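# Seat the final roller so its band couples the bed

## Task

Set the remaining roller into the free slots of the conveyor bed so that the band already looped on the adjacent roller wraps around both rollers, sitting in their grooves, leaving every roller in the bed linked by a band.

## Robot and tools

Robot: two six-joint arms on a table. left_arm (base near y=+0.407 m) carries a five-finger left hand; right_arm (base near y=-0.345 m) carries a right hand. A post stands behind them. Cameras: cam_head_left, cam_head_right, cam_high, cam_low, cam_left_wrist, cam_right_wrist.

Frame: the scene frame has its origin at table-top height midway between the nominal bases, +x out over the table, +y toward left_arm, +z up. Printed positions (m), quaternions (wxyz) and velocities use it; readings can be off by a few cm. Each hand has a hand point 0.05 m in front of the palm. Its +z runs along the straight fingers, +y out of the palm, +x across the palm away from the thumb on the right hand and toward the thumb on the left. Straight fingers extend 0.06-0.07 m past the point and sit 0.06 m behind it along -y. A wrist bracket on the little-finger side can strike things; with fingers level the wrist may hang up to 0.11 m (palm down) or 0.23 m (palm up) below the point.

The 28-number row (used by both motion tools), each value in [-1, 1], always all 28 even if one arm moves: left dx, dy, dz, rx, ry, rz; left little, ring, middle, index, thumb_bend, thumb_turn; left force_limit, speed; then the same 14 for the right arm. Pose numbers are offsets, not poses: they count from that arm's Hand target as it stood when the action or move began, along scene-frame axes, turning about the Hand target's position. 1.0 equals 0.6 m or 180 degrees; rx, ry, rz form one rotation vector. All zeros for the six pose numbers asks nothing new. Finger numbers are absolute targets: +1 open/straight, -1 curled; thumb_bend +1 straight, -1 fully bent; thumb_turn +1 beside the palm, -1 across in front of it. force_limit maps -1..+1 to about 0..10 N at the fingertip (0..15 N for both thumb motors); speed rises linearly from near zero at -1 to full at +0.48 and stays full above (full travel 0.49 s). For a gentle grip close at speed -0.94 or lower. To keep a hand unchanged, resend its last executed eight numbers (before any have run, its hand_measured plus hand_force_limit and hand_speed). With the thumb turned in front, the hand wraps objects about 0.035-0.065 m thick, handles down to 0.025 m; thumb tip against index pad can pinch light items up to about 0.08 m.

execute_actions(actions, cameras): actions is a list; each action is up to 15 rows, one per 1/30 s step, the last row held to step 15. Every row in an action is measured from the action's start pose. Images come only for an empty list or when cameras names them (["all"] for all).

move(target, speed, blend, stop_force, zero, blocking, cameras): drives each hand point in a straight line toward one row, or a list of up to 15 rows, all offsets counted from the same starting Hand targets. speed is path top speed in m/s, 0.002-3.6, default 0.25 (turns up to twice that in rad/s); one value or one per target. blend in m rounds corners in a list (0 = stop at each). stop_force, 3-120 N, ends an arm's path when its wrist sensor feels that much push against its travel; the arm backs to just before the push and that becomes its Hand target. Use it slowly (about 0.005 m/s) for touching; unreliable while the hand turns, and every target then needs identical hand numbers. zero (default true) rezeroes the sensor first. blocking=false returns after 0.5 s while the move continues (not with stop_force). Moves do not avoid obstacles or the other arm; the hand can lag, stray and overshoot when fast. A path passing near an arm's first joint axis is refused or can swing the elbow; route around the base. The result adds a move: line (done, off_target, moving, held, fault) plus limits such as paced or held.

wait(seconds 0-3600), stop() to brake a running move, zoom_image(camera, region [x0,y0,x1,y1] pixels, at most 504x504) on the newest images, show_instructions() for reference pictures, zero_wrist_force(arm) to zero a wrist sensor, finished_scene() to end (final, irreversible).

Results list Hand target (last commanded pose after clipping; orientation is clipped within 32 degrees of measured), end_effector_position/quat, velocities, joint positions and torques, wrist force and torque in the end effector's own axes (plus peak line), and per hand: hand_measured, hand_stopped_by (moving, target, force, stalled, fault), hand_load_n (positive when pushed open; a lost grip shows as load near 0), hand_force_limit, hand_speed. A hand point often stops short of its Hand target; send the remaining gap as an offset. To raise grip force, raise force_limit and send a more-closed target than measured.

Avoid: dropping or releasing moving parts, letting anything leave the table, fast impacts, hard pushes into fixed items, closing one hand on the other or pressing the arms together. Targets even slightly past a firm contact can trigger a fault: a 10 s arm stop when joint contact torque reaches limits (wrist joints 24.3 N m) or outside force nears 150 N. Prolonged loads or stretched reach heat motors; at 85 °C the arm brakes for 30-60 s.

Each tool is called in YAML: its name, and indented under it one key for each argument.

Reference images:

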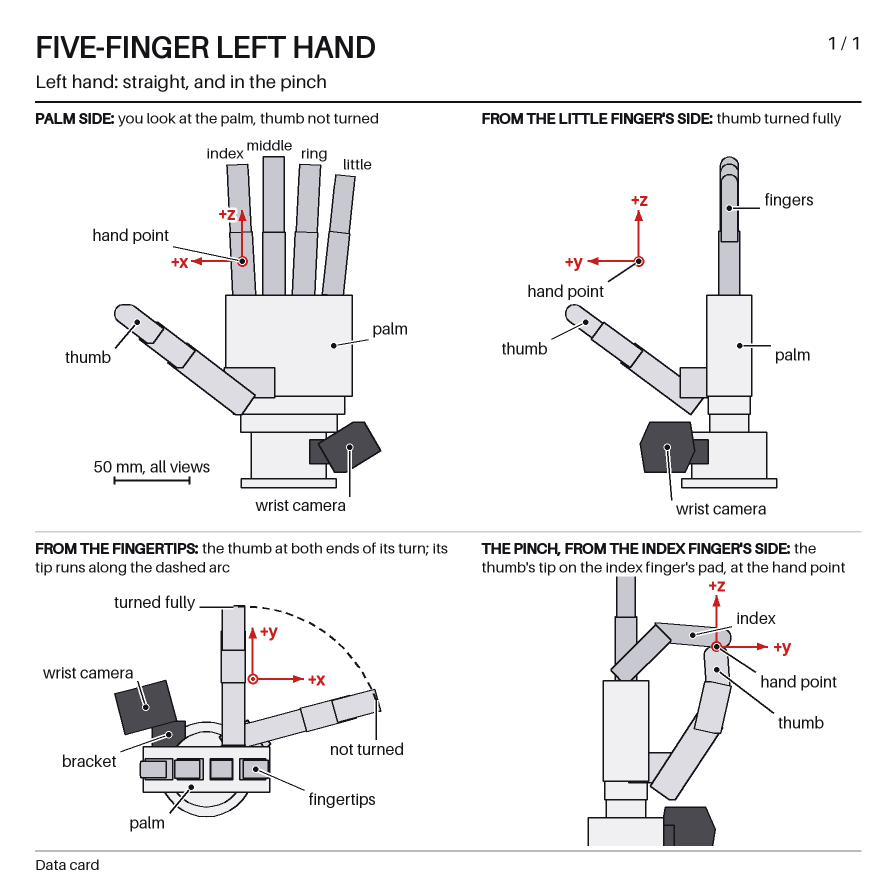

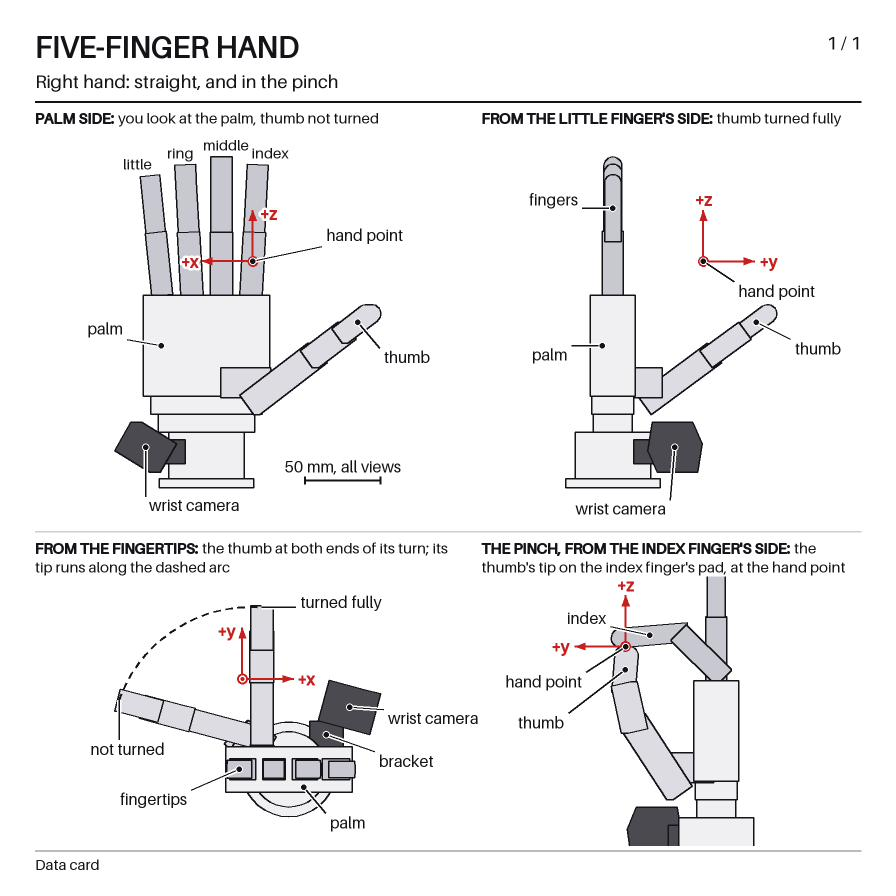

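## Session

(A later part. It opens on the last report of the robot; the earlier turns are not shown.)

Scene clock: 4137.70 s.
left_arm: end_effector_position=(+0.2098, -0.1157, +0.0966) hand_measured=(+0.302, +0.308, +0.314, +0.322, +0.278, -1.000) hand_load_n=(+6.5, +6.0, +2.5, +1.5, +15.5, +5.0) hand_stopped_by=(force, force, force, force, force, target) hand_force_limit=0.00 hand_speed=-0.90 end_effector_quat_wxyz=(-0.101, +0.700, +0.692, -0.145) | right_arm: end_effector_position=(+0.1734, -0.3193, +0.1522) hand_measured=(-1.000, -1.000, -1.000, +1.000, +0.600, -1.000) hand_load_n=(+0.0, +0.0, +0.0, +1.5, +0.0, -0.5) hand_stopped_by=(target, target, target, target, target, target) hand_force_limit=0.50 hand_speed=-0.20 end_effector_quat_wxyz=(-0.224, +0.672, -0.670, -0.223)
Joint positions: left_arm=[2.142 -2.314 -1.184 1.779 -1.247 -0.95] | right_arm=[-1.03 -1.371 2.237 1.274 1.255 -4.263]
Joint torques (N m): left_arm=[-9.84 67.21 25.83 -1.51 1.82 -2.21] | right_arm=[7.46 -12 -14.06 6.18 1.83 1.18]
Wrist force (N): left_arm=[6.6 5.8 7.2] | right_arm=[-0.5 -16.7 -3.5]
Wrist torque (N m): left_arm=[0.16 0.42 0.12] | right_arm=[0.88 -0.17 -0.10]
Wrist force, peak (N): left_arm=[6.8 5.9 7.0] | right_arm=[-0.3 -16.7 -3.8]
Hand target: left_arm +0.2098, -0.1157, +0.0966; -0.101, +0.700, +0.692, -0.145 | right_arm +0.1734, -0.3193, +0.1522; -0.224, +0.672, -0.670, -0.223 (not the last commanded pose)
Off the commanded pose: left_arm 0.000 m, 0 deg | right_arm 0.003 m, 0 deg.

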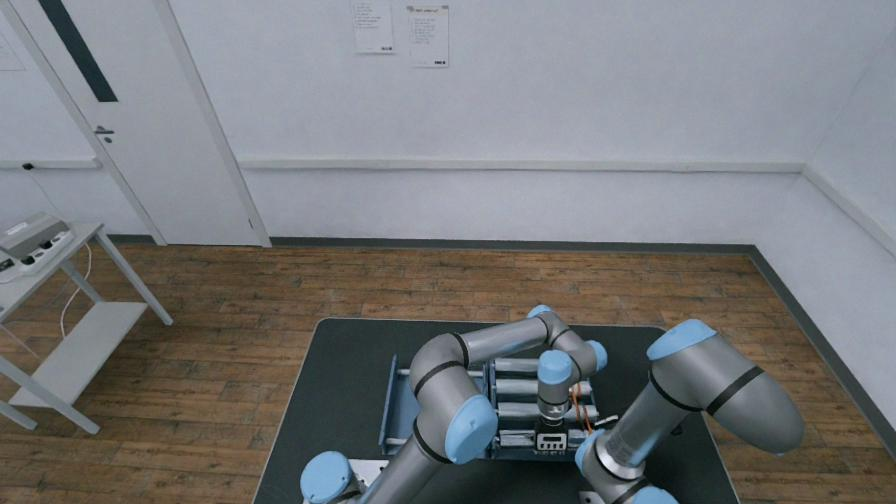

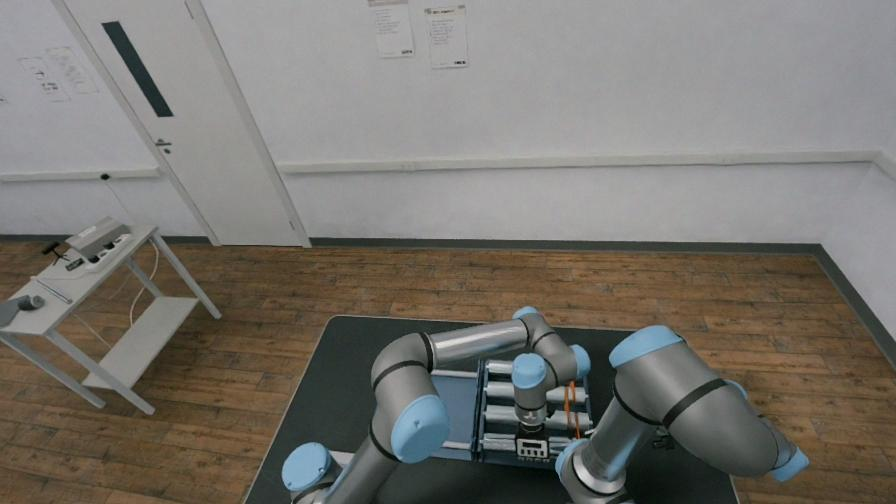

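move:
  target:
    - [0.0065,0,0,0,0,0,-0.1,-0.1,-0.1,-0.1,-0.3,-1,0.0,-0.9, 0,0.0,0,0,0,0,-1,-1,-1,1,0.6,-1,0.5,-0.2]
  speed: 0.008
  stop_force: 12
  cameras: ["cam_low","cam_head_left","cam_head_right"]

zoom_image:
  camera: "cam_low"
  region: [325, 185, 465, 255]

zoom_image:
  camera: "cam_head_right"
  region: [465, 355, 545, 465]

zoom_image:
  camera: "cam_head_left"
  region: [480, 355, 560, 465]

Scene clock: 4154.80 s.
left_arm: end_effector_position=(+0.2137, -0.1157, +0.0966) hand_measured=(+0.302, +0.308, +0.314, +0.320, +0.278, -1.000) hand_load_n=(+12.5, +10.0, +2.0, +0.0, +17.0, +0.5) hand_stopped_by=(force, force, force, force, force, target) hand_force_limit=0.00 hand_speed=-0.90 end_effector_quat_wxyz=(-0.101, +0.700, +0.692, -0.145) | right_arm: end_effector_position=(+0.1734, -0.3193, +0.1522) hand_measured=(-1.000, -1.000, -1.000, +1.000, +0.600, -1.000) hand_load_n=(+0.0, +0.0, +0.0, +2.0, +0.0, +0.0) hand_stopped_by=(target, target, target, target, target, target) hand_force_limit=0.50 hand_speed=-0.20 end_effector_quat_wxyz=(-0.224, +0.672, -0.670, -0.223)
Joint positions: left_arm=[2.148 -2.317 -1.179 1.775 -1.248 -0.944] | right_arm=[-1.03 -1.371 2.237 1.274 1.255 -4.263]
Joint torques (N m): left_arm=[15.14 45.09 30.64 -2.77 0.17 2.5] | right_arm=[7.96 -11.27 -4.97 4.28 3.75 1.11]
Wrist force (N): left_arm=[9.2 -1.1 10.3] | right_arm=[-0.1 -19.9 -10.1]
Wrist torque (N m): left_arm=[-0.05 0.77 0.86] | right_arm=[1.16 -0.11 -0.11]
Wrist force, peak (N): left_arm=[10.0 -1.1 10.3] | right_arm=[-0.1 -20.1 -10.4]
Hand target: left_arm +0.2137, -0.1157, +0.0966; -0.101, +0.700, +0.692, -0.145 | right_arm +0.1734, -0.3193, +0.1522; -0.224, +0.672, -0.670, -0.223
Off the commanded pose: left_arm 0.000 m, 0 deg | right_arm 0.000 m, 0 deg.
move: done
Images, in order (width x height): cam_head_left 896x504, cam_head_right 896x504, cam_low 896x504.

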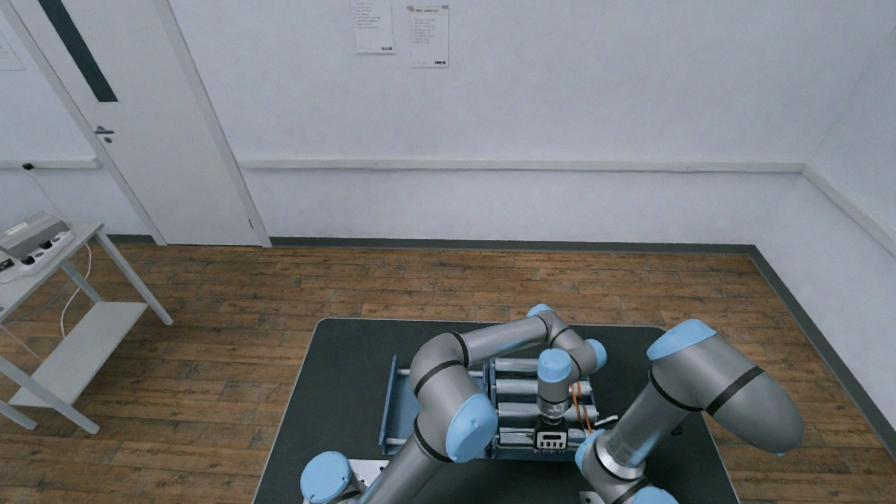

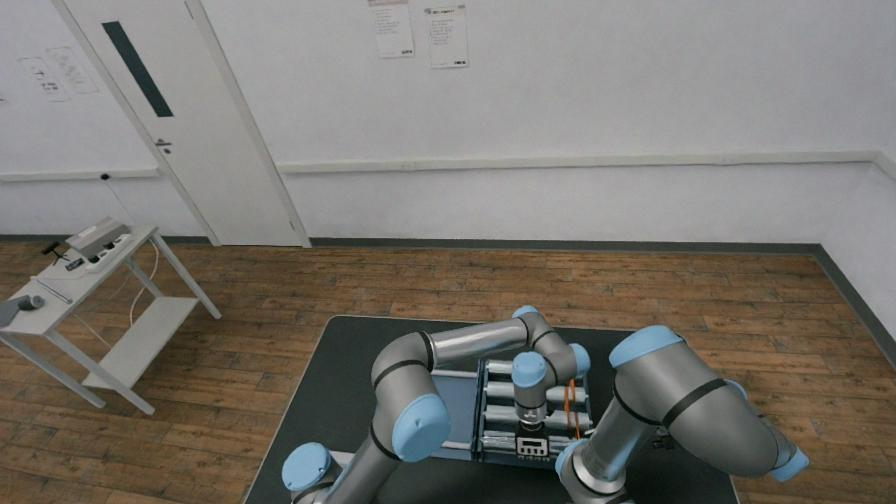

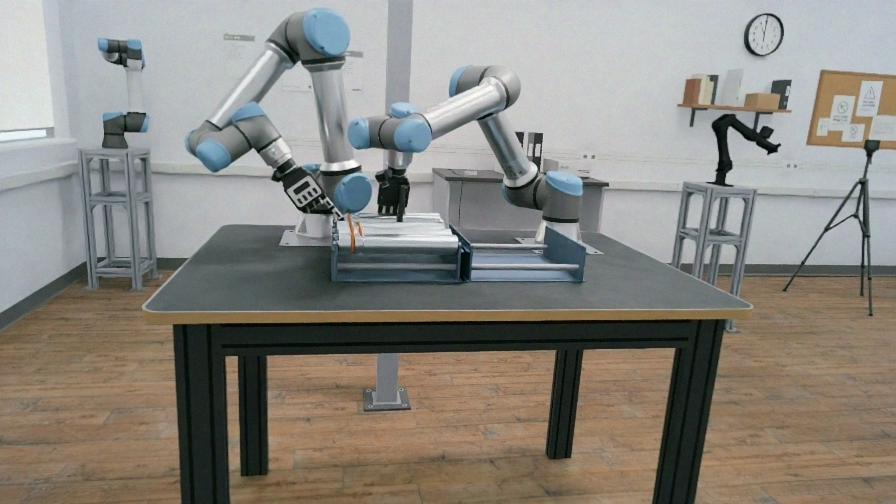

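Scaled by 3.600 from the camera's image (finer frame: 1280x720).

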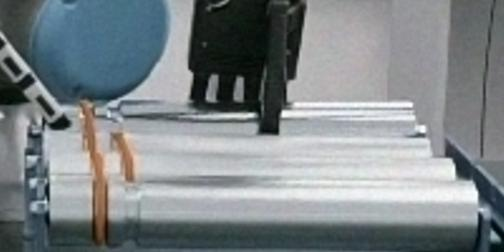

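Scaled by 4.582 from the camera's image (finer frame: 1280x720).

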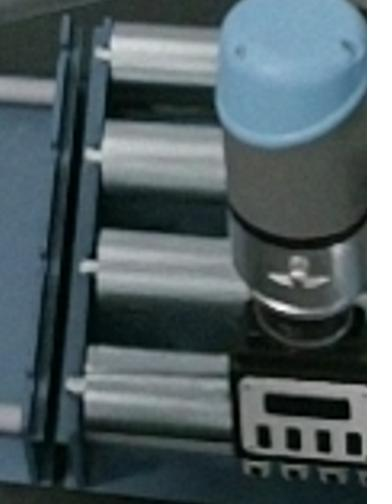

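Scaled by 4.582 from the camera's image (finer frame: 1280x720).

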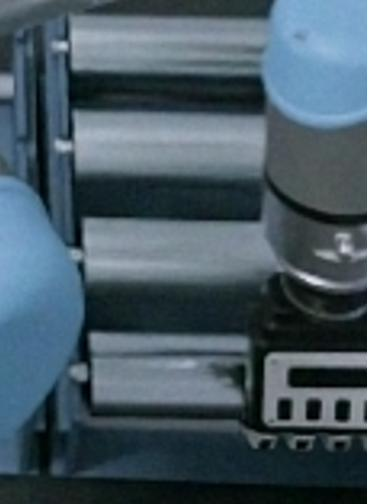

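move:
  target:
    - [0.0,0,-0.01,0,0,0,-0.1,-0.1,-0.1,-0.1,-0.3,-1,0.0,-0.9, 0,0.0,0,0,0,0,-1,-1,-1,1,0.6,-1,0.5,-0.2]
  speed: 0.008
  stop_force: 8
  cameras: ["cam_low","cam_head_left","cam_head_right"]

zoom_image:
  camera: "cam_low"
  region: [325, 185, 465, 255]

zoom_image:
  camera: "cam_head_right"
  region: [465, 355, 545, 465]

zoom_image:
  camera: "cam_low"
  region: [425, 200, 475, 250]

Scene clock: 4161.40 s.
left_arm: end_effector_position=(+0.2138, -0.1157, +0.0938) hand_measured=(+0.302, +0.308, +0.314, +0.320, +0.278, -1.000) hand_load_n=(+10.0, +7.5, +1.0, +0.0, +18.5, +2.0) hand_stopped_by=(force, force, force, force, force, target) hand_force_limit=0.00 hand_speed=-0.90 end_effector_quat_wxyz=(-0.101, +0.700, +0.692, -0.145) | right_arm: end_effector_position=(+0.1734, -0.3193, +0.1522) hand_measured=(-1.000, -1.000, -1.000, +1.000, +0.600, -1.000) hand_load_n=(+0.0, +0.0, +0.0, +1.0, +0.0, +0.0) hand_stopped_by=(target, target, target, target, target, target) hand_force_limit=0.50 hand_speed=-0.20 end_effector_quat_wxyz=(-0.224, +0.672, -0.670, -0.223)
Joint positions: left_arm=[2.148 -2.319 -1.182 1.781 -1.248 -0.944] | right_arm=[-1.03 -1.371 2.237 1.274 1.255 -4.263]
Joint torques (N m): left_arm=[3.09 68.74 26.04 -4.68 2.61 2.3] | right_arm=[7.25 -11.94 0.17 2.3 1.46 1.02]
Wrist force (N): left_arm=[2.4 6.0 5.2] | right_arm=[-0.7 -14.2 -4.4]
Wrist torque (N m): left_arm=[0.26 0.58 0.34] | right_arm=[0.91 -0.20 -0.09]
Wrist force, peak (N): left_arm=[9.4 -1.1 10.3] | right_arm=[-0.2 -20.1 -10.2]
Hand target: left_arm +0.2137, -0.1157, +0.0938; -0.101, +0.700, +0.692, -0.145 (not the last commanded pose) | right_arm +0.1734, -0.3193, +0.1522; -0.224, +0.672, -0.670, -0.223
Off the commanded pose: left_arm 0.003 m, 0 deg | right_arm 0.000 m, 0 deg.
move: contact (left_arm)
Images, in order (width x height): cam_head_left 896x504, cam_head_right 896x504, cam_low 896x504.

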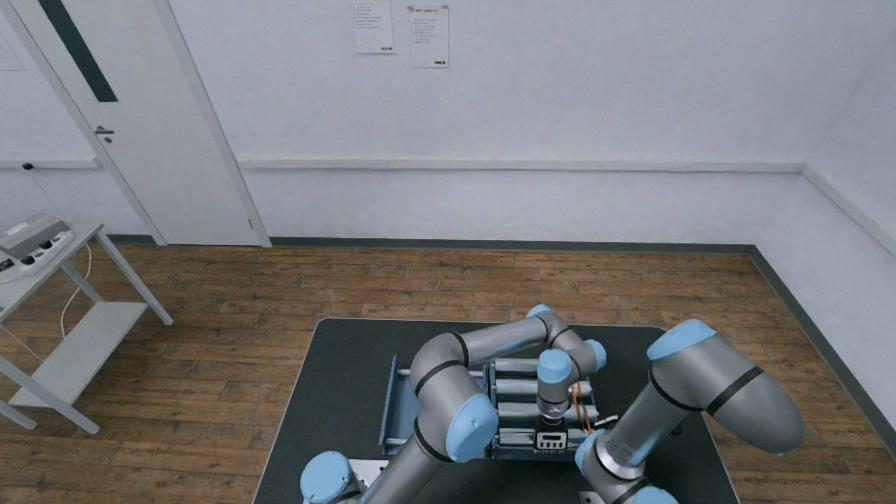

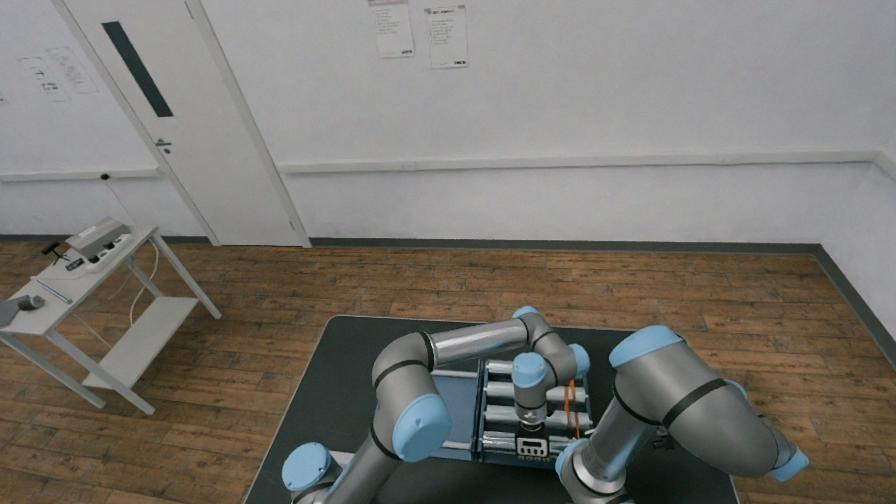

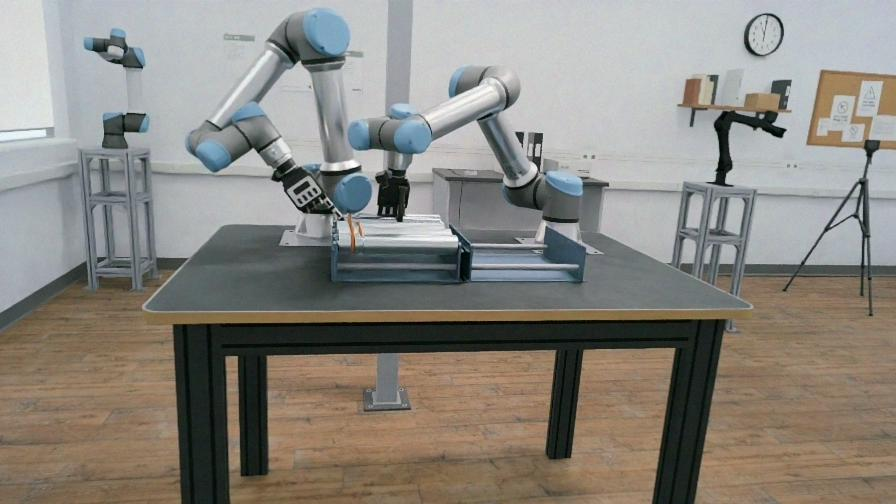

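Scaled by 3.600 from the camera's image (finer frame: 1280x720).

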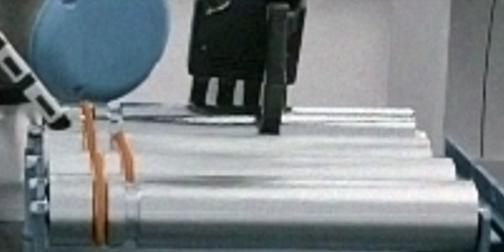

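Scaled by 4.582 from the camera's image (finer frame: 1280x720).

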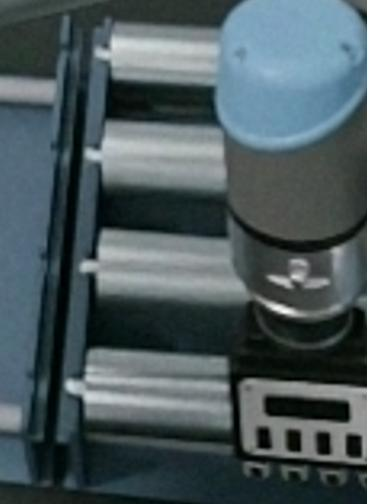

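Scaled by 10.080 from the camera's image (finer frame: 1280x720).

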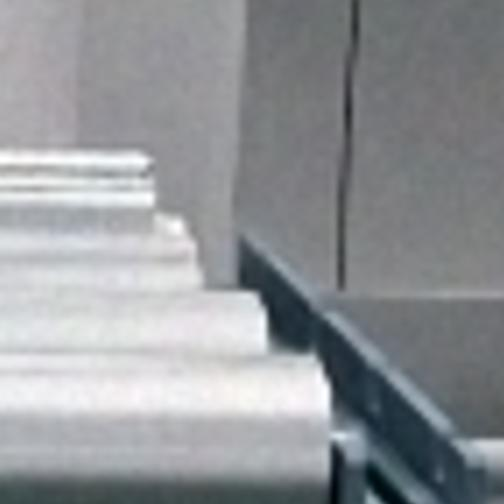

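move:
  target:
    - [0.0,0,-0.01,0,0,0,-0.1,-0.1,-0.1,-0.1,-0.3,-1,0.0,-0.9, 0,0.0,0,0,0,0,-1,-1,-1,1,0.6,-1,0.5,-0.2]
  speed: 0.008
  stop_force: 10
  cameras: ["cam_low","cam_head_left","cam_head_right"]

zoom_image:
  camera: "cam_low"
  region: [325, 185, 465, 255]

zoom_image:
  camera: "cam_head_right"
  region: [465, 355, 545, 465]

zoom_image:
  camera: "cam_low"
  region: [425, 200, 475, 250]

Scene clock: 4168.17 s.
left_arm: end_effector_position=(+0.2138, -0.1157, +0.0933) hand_measured=(+0.302, +0.308, +0.314, +0.320, +0.278, -1.000) hand_load_n=(+8.5, +6.0, +0.0, +0.0, +20.0, +1.5) hand_stopped_by=(force, force, force, force, force, target) hand_force_limit=0.00 hand_speed=-0.90 end_effector_quat_wxyz=(-0.100, +0.700, +0.692, -0.145) | right_arm: end_effector_position=(+0.1734, -0.3193, +0.1522) hand_measured=(-1.000, -1.000, -1.000, +1.000, +0.600, -1.000) hand_load_n=(+0.0, +0.0, +0.0, +1.0, +0.0, +0.0) hand_stopped_by=(target, target, target, target, target, target) hand_force_limit=0.50 hand_speed=-0.20 end_effector_quat_wxyz=(-0.224, +0.672, -0.670, -0.223)
Joint positions: left_arm=[2.148 -2.32 -1.183 1.782 -1.248 -0.944] | right_arm=[-1.03 -1.371 2.237 1.274 1.255 -4.263]
Joint torques (N m): left_arm=[-14.35 67.58 24.76 -5.22 2.64 2.23] | right_arm=[7.2 -12.02 0.65 2.34 1.44 0.89]
Wrist force (N): left_arm=[2.6 10.2 1.4] | right_arm=[0.0 -11.9 -3.3]
Wrist torque (N m): left_arm=[0.46 0.43 0.18] | right_arm=[0.80 -0.15 -0.04]
Wrist force, peak (N): left_arm=[3.0 10.4 1.3] | right_arm=[-0.7 -14.7 -4.6]
Hand target: left_arm +0.2138, -0.1157, +0.0933; -0.100, +0.700, +0.692, -0.145 (not the last commanded pose) | right_arm +0.1734, -0.3193, +0.1522; -0.224, +0.672, -0.670, -0.223
Off the commanded pose: left_arm 0.005 m, 0 deg | right_arm 0.000 m, 0 deg.
move: contact (left_arm)
Images, in order (width x height): cam_head_left 896x504, cam_head_right 896x504, cam_low 896x504.

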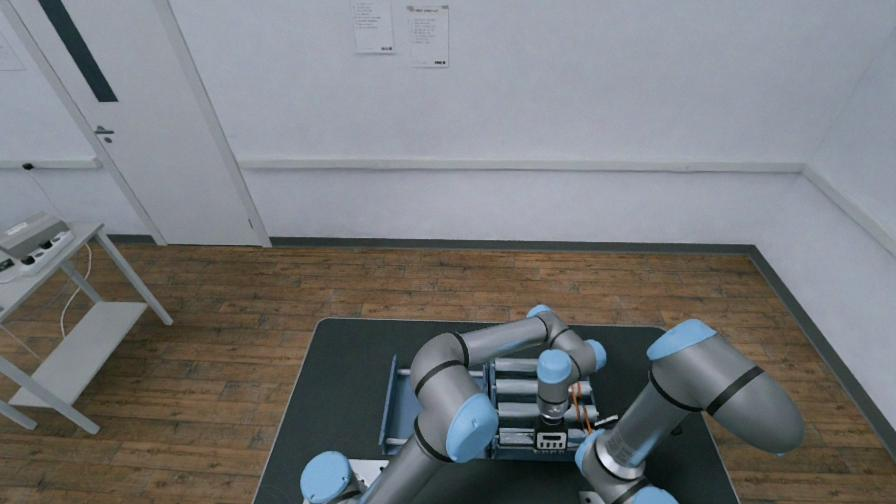

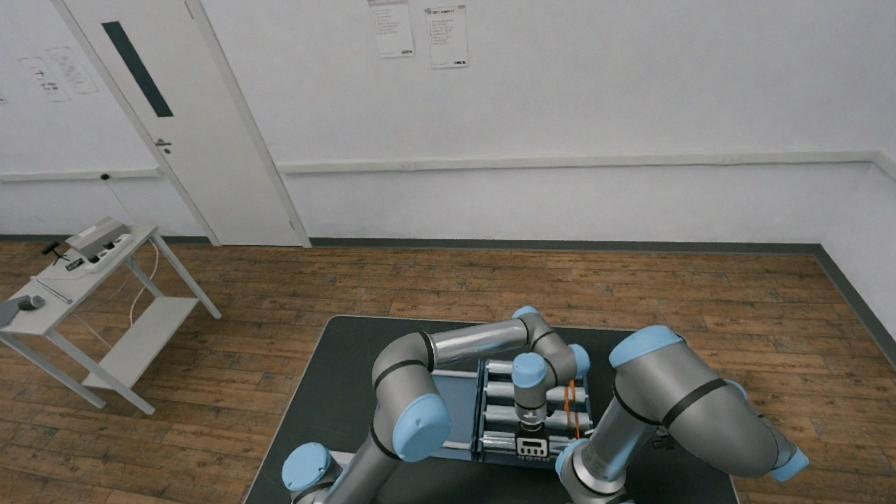

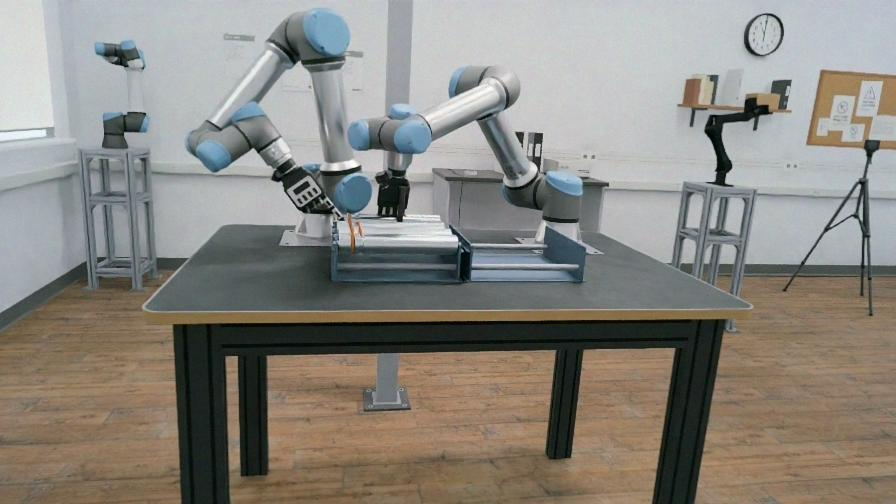

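Scaled by 3.600 from the camera's image (finer frame: 1280x720).

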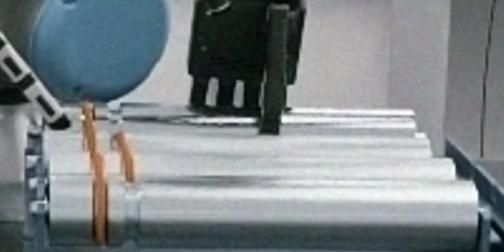

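Scaled by 4.582 from the camera's image (finer frame: 1280x720).

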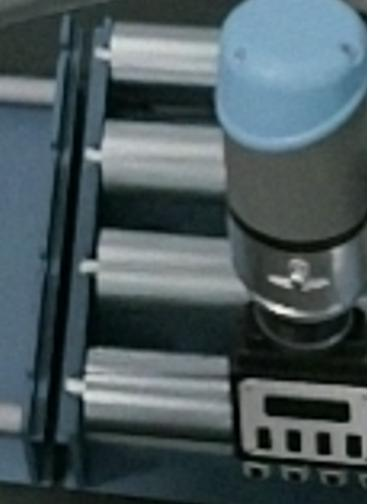

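Scaled by 10.080 from the camera's image (finer frame: 1280x720).

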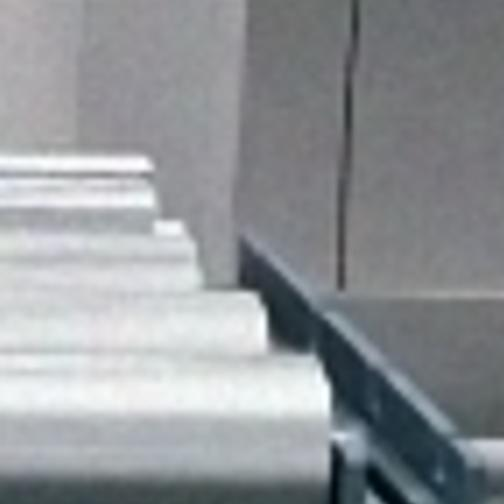

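zoom_image:
  camera: "cam_low"
  region: [328, 205, 378, 255]

wait:
  seconds: 0
  cameras: ["cam_high"]

zoom_image:
  camera: "cam_high"
  region: [255, 195, 335, 275]

Scaled by 10.080 from the camera's image (finer frame: 1280x720).

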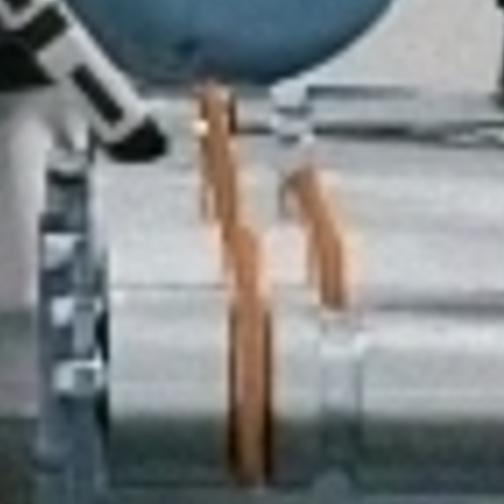

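Scene clock: 4174.63 s.
left_arm: end_effector_position=(+0.2138, -0.1157, +0.0933) hand_measured=(+0.302, +0.308, +0.314, +0.320, +0.278, -1.000) hand_load_n=(+8.0, +5.5, +0.0, +0.0, +20.0, +2.0) hand_stopped_by=(force, force, force, force, force, target) hand_force_limit=0.00 hand_speed=-0.90 end_effector_quat_wxyz=(-0.100, +0.700, +0.692, -0.145) | right_arm: end_effector_position=(+0.1734, -0.3193, +0.1522) hand_measured=(-1.000, -1.000, -1.000, +1.000, +0.600, -1.000) hand_load_n=(+0.0, +0.0, +0.0, +1.0, +0.0, +0.0) hand_stopped_by=(target, target, target, target, target, target) hand_force_limit=0.50 hand_speed=-0.20 end_effector_quat_wxyz=(-0.224, +0.672, -0.670, -0.223)
Joint positions: left_arm=[2.148 -2.32 -1.183 1.782 -1.248 -0.944] | right_arm=[-1.03 -1.371 2.237 1.274 1.255 -4.263]
Joint torques (N m): left_arm=[-13.59 67.74 24.99 -5.18 2.65 2.11] | right_arm=[5.89 -12.45 0.6 2.63 1.47 0.9]
Wrist force (N): left_arm=[2.6 10.3 1.7] | right_arm=[0.2 -11.7 -3.4]
Wrist torque (N m): left_arm=[0.45 0.44 0.17] | right_arm=[0.84 -0.18 -0.03]
Wrist force, peak (N): left_arm=[2.6 10.6 1.6] | right_arm=[0.4 -12.0 -3.6]
Hand target: left_arm +0.2138, -0.1157, +0.0933; -0.100, +0.700, +0.692, -0.145 (not the last commanded pose) | right_arm +0.1734, -0.3193, +0.1522; -0.224, +0.672, -0.670, -0.223
Off the commanded pose: left_arm 0.005 m, 0 deg | right_arm 0.000 m, 0 deg.

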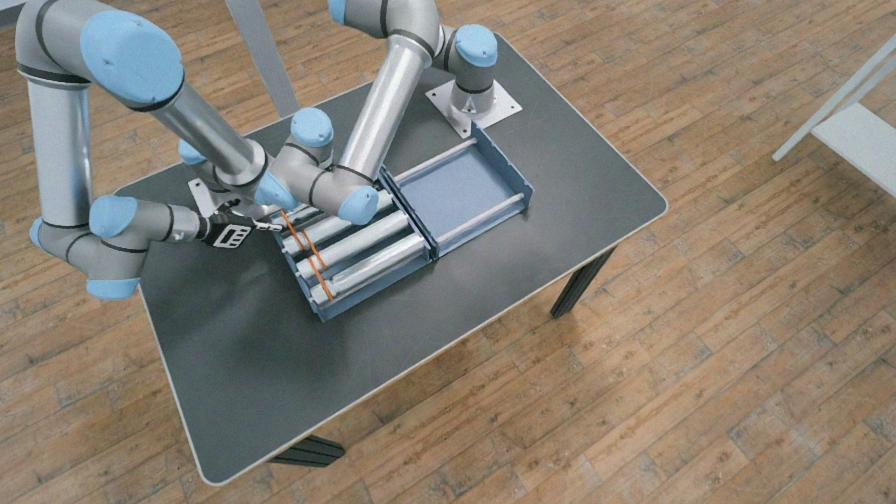

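Scaled by 6.300 from the camera's image (finer frame: 1280x720).

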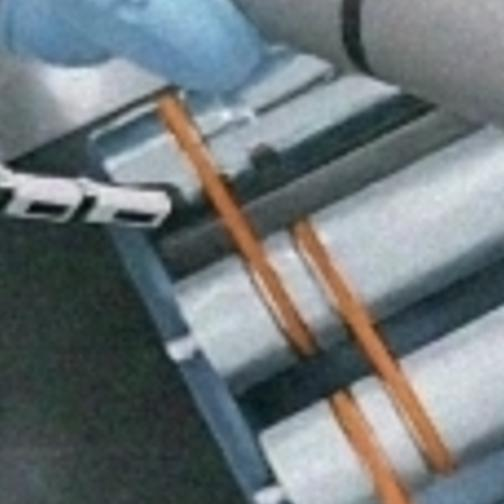

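move:
  target:
    - [-0.0055,0,0.002,0,0,0,-0.1,-0.1,-0.1,-0.1,-0.3,-1,0.0,-0.9, -0.0058,0.0,0,0,0,0,-1,-1,-1,1,0.6,-1,0.5,-0.2]
  speed: 0.006
  stop_force: 15
  cameras: ["cam_low","cam_head_right","cam_high"]

zoom_image:
  camera: "cam_low"
  region: [328, 205, 378, 255]

zoom_image:
  camera: "cam_head_right"
  region: [465, 355, 545, 465]

zoom_image:
  camera: "cam_low"
  region: [425, 200, 475, 250]

zoom_image:
  camera: "cam_high"
  region: [255, 195, 335, 275]

Scene clock: 4191.10 s.
left_arm: end_effector_position=(+0.2105, -0.1157, +0.0945) hand_measured=(+0.302, +0.308, +0.314, +0.320, +0.278, -1.000) hand_load_n=(+11.0, +8.5, +1.5, +0.0, +17.0, +2.0) hand_stopped_by=(force, force, force, force, force, target) hand_force_limit=0.00 hand_speed=-0.90 end_effector_quat_wxyz=(-0.100, +0.700, +0.692, -0.145) | right_arm: end_effector_position=(+0.1699, -0.3193, +0.1522) hand_measured=(-1.000, -1.000, -1.000, +1.000, +0.600, -1.000) hand_load_n=(+0.0, +0.0, +0.0, +2.0, +0.0, +0.0) hand_stopped_by=(target, target, target, target, target, target) hand_force_limit=0.50 hand_speed=-0.20 end_effector_quat_wxyz=(-0.224, +0.672, -0.670, -0.223)
Joint positions: left_arm=[2.143 -2.316 -1.186 1.784 -1.248 -0.949] | right_arm=[-1.042 -1.378 2.247 1.274 1.261 -4.273]
Joint torques (N m): left_arm=[-14.29 71.49 10.3 -2.15 2.8 -2.9] | right_arm=[-5.64 -23.52 3.09 5.81 7.73 -1.93]
Wrist force (N): left_arm=[-1.1 5.6 8.5] | right_arm=[-2.5 -22.0 -4.5]
Wrist torque (N m): left_arm=[0.04 0.73 0.33] | right_arm=[0.89 -0.28 -0.18]
Wrist force, peak (N): left_arm=[2.8 10.5 1.8] | right_arm=[-2.6 -22.2 -4.5]
Hand target: left_arm +0.2105, -0.1157, +0.0945; -0.100, +0.700, +0.692, -0.145 | right_arm +0.1699, -0.3193, +0.1522; -0.224, +0.672, -0.670, -0.223
Off the commanded pose: left_arm 0.000 m, 0 deg | right_arm 0.000 m, 0 deg.
move: done
Images, in order (width x height): cam_head_right 896x504, cam_high 896x504, cam_low 896x504.

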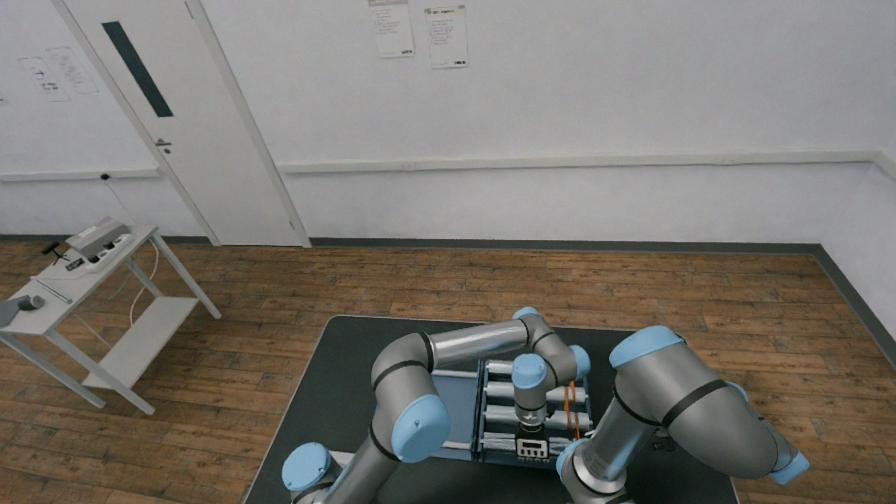

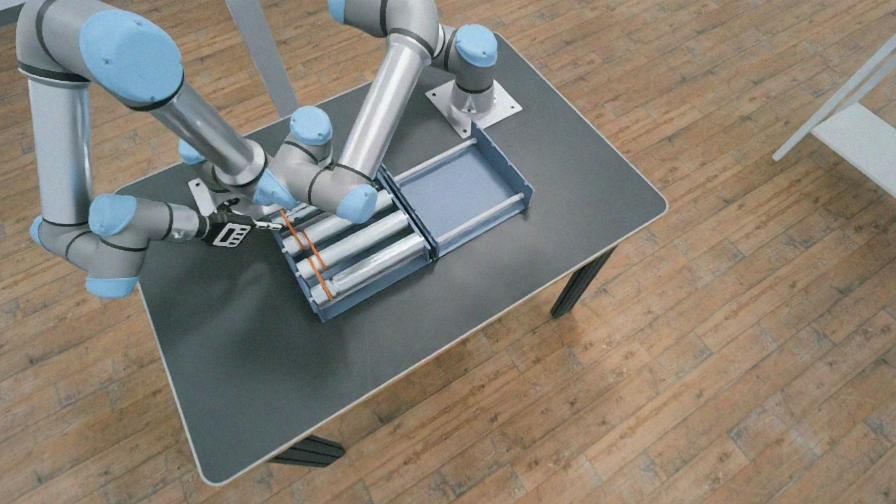

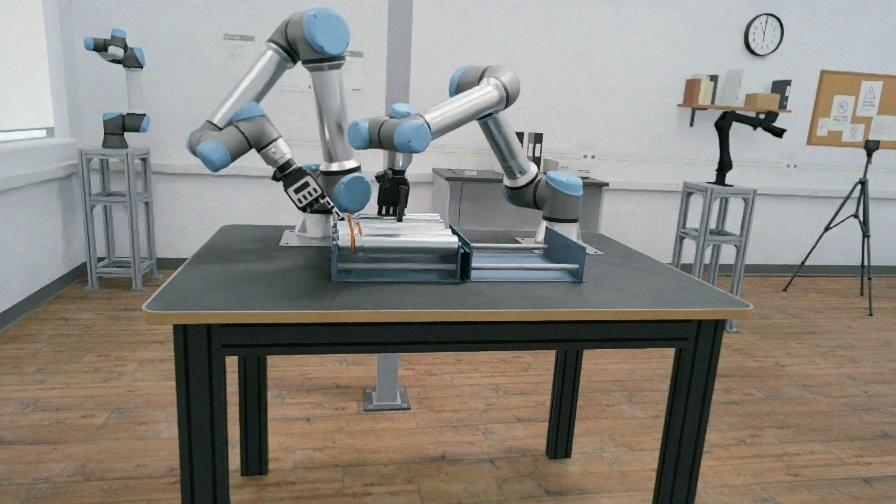

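Scaled by 10.080 from the camera's image (finer frame: 1280x720).

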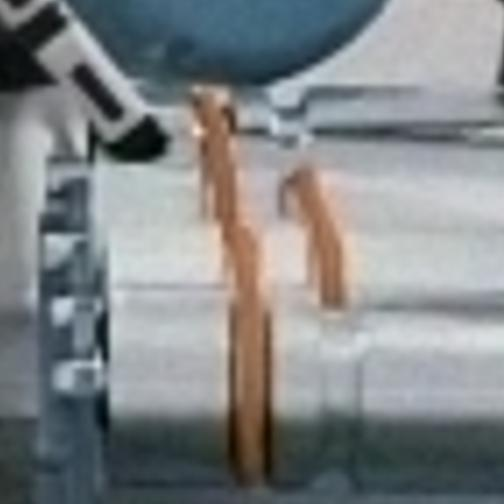

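Scaled by 4.582 from the camera's image (finer frame: 1280x720).

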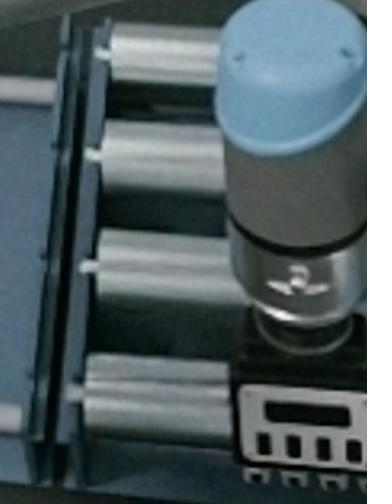

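Scaled by 10.080 from the camera's image (finer frame: 1280x720).

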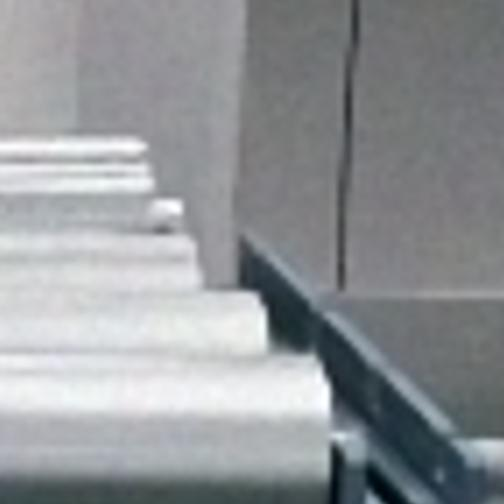

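Scaled by 6.300 from the camera's image (finer frame: 1280x720).

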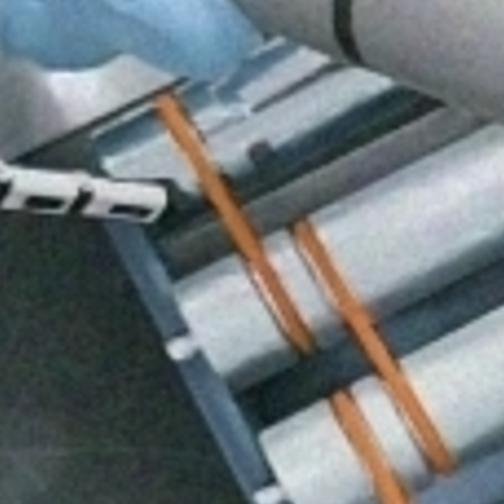

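wait:
  seconds: 0
  cameras: ["cam_right_wrist"]

zoom_image:
  camera: "cam_right_wrist"
  region: [160, 0, 480, 240]

Scene clock: 4197.13 s.
left_arm: end_effector_position=(+0.2105, -0.1157, +0.0945) hand_measured=(+0.302, +0.308, +0.314, +0.320, +0.278, -1.000) hand_load_n=(+11.5, +9.0, +1.5, +0.0, +17.0, +2.0) hand_stopped_by=(force, force, force, force, force, target) hand_force_limit=0.00 hand_speed=-0.90 end_effector_quat_wxyz=(-0.100, +0.700, +0.692, -0.145) | right_arm: end_effector_position=(+0.1699, -0.3193, +0.1522) hand_measured=(-1.000, -1.000, -1.000, +1.000, +0.600, -1.000) hand_load_n=(+0.0, +0.0, +0.0, +2.0, +0.0, +0.0) hand_stopped_by=(target, target, target, target, target, target) hand_force_limit=0.50 hand_speed=-0.20 end_effector_quat_wxyz=(-0.224, +0.672, -0.670, -0.223)
Joint positions: left_arm=[2.143 -2.316 -1.186 1.784 -1.248 -0.949] | right_arm=[-1.042 -1.378 2.247 1.274 1.261 -4.273]
Joint torques (N m): left_arm=[-14.03 71.08 10.79 -2.13 2.9 -2.99] | right_arm=[-5.29 -23.39 3.34 5.7 7.74 -1.87]
Wrist force (N): left_arm=[-1.3 5.6 8.4] | right_arm=[-2.7 -22.2 -4.5]
Wrist torque (N m): left_arm=[0.05 0.76 0.32] | right_arm=[0.85 -0.24 -0.21]
Wrist force, peak (N): left_arm=[-1.2 5.7 8.8] | right_arm=[-2.5 -22.5 -4.4]
Hand target: left_arm +0.2105, -0.1157, +0.0945; -0.100, +0.700, +0.692, -0.145 | right_arm +0.1699, -0.3193, +0.1522; -0.224, +0.672, -0.670, -0.223
Off the commanded pose: left_arm 0.000 m, 0 deg | right_arm 0.000 m, 0 deg.

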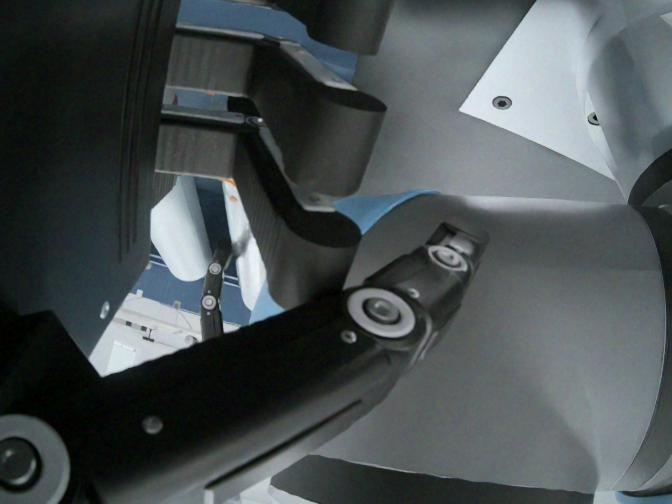

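Scaled by 1.575 from the camera's image (finer frame: 960x720).

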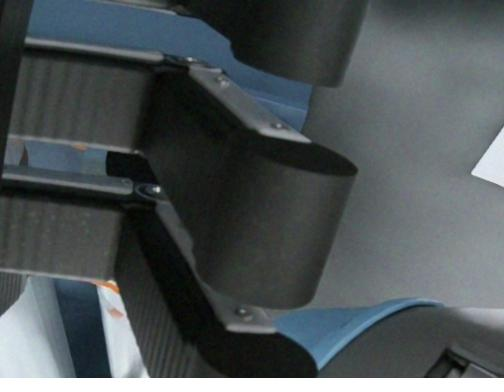

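move:
  target:
    - [0.0055,0,0,0,0,0,-0.1,-0.1,-0.1,-0.1,-0.3,-1,0.0,-0.9, 0.005,0.0,0.006,0,0,0,-1,-1,-1,1,0.6,-1,0.5,-0.2]
    - [0.0055,0,0,0,0,0,-0.1,-0.1,-0.1,-0.1,-0.3,-1,0.0,-0.9, -0.0008,0.0,0.0125,0,0,0,-1,-1,-1,1,0.6,-1,0.5,-0.2]
  speed: 0.008
  blend: 0.001
  stop_force: 20
  cameras: ["cam_low","cam_head_right"]

zoom_image:
  camera: "cam_low"
  region: [328, 205, 378, 255]

zoom_image:
  camera: "cam_low"
  region: [425, 200, 475, 250]

Scene clock: 4220.40 s.
left_arm: end_effector_position=(+0.2138, -0.1157, +0.0945) hand_measured=(+0.302, +0.308, +0.314, +0.320, +0.278, -1.000) hand_load_n=(+10.0, +8.0, +1.5, +0.0, +17.0, +3.0) hand_stopped_by=(force, force, force, force, force, target) hand_force_limit=0.00 hand_speed=-0.90 end_effector_quat_wxyz=(-0.100, +0.700, +0.692, -0.145) | right_arm: end_effector_position=(+0.1694, -0.3193, +0.1597) hand_measured=(-1.000, -1.000, -1.000, +1.000, +0.600, -1.000) hand_load_n=(+0.0, +0.0, +0.0, +1.0, +0.0, +0.0) hand_stopped_by=(target, target, target, target, target, target) hand_force_limit=0.50 hand_speed=-0.20 end_effector_quat_wxyz=(-0.224, +0.672, -0.670, -0.223)
Joint positions: left_arm=[2.148 -2.319 -1.181 1.78 -1.248 -0.944] | right_arm=[-1.044 -1.395 2.241 1.298 1.262 -4.275]
Joint torques (N m): left_arm=[13.77 45.92 26.29 -4.42 0.11 2.27] | right_arm=[-5.7 -22.72 1.42 4.47 5.99 -1.62]
Wrist force (N): left_arm=[2.9 2.9 4.7] | right_arm=[-4.4 -13.4 -6.4]
Wrist torque (N m): left_arm=[0.10 0.40 0.45] | right_arm=[0.95 -0.27 -0.24]
Wrist force, peak (N): left_arm=[-1.2 5.6 8.7] | right_arm=[-2.6 -22.4 -4.3]
Hand target: left_arm +0.2138, -0.1157, +0.0945; -0.100, +0.700, +0.692, -0.145 | right_arm +0.1694, -0.3193, +0.1597; -0.224, +0.672, -0.670, -0.223
Off the commanded pose: left_arm 0.000 m, 0 deg | right_arm 0.000 m, 0 deg.
move: done
Images, in order (width x height): cam_head_right 896x504, cam_low 896x504.

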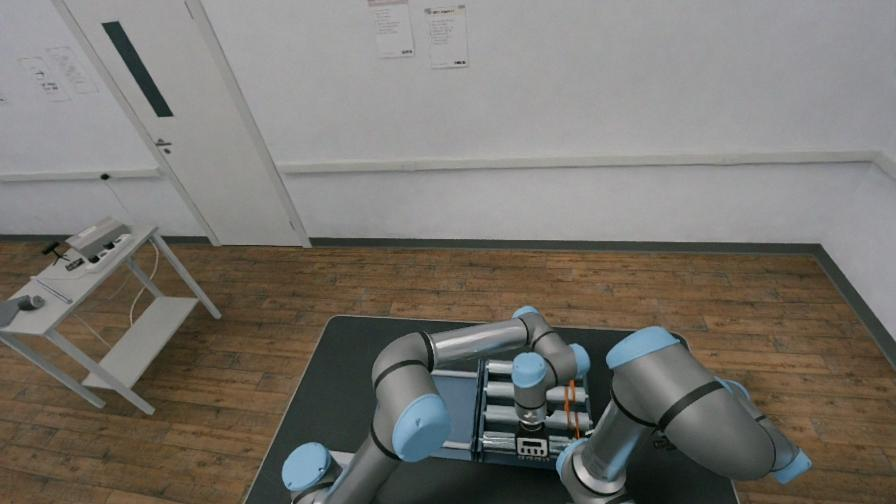

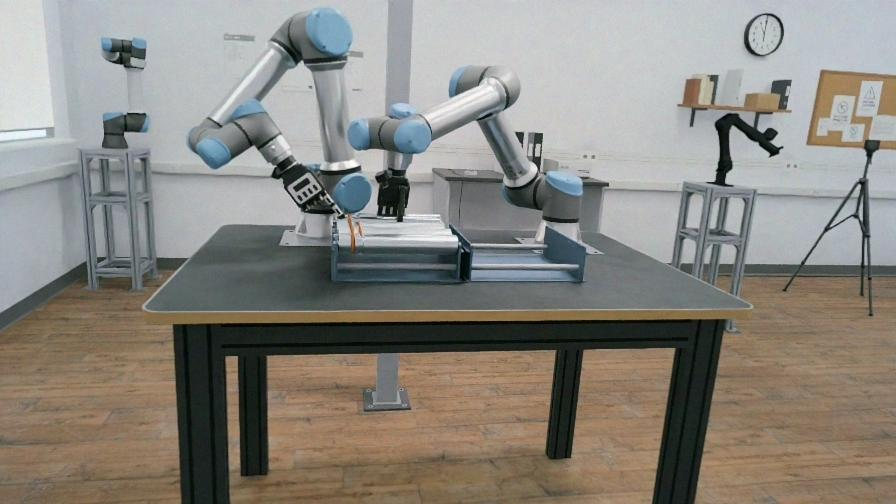

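Scaled by 10.080 from the camera's image (finer frame: 1280x720).

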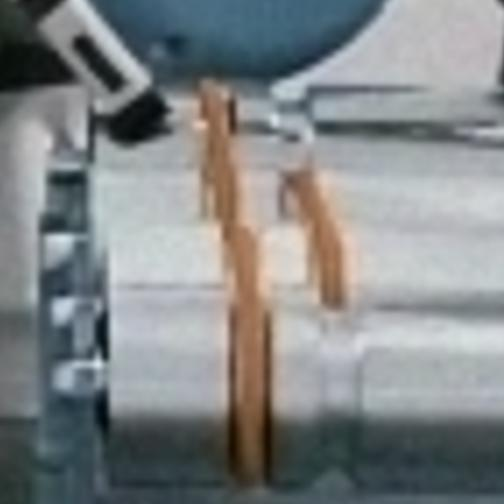

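Scaled by 10.080 from the camera's image (finer frame: 1280x720).

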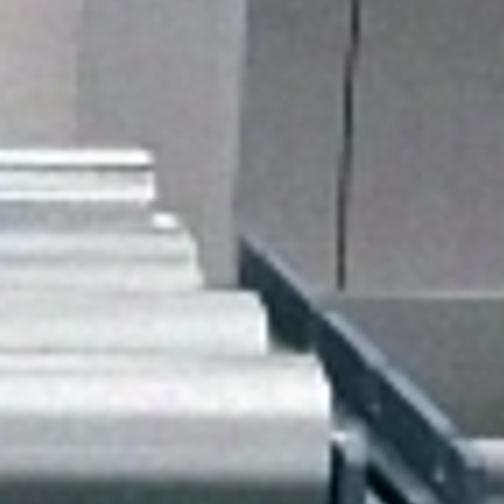

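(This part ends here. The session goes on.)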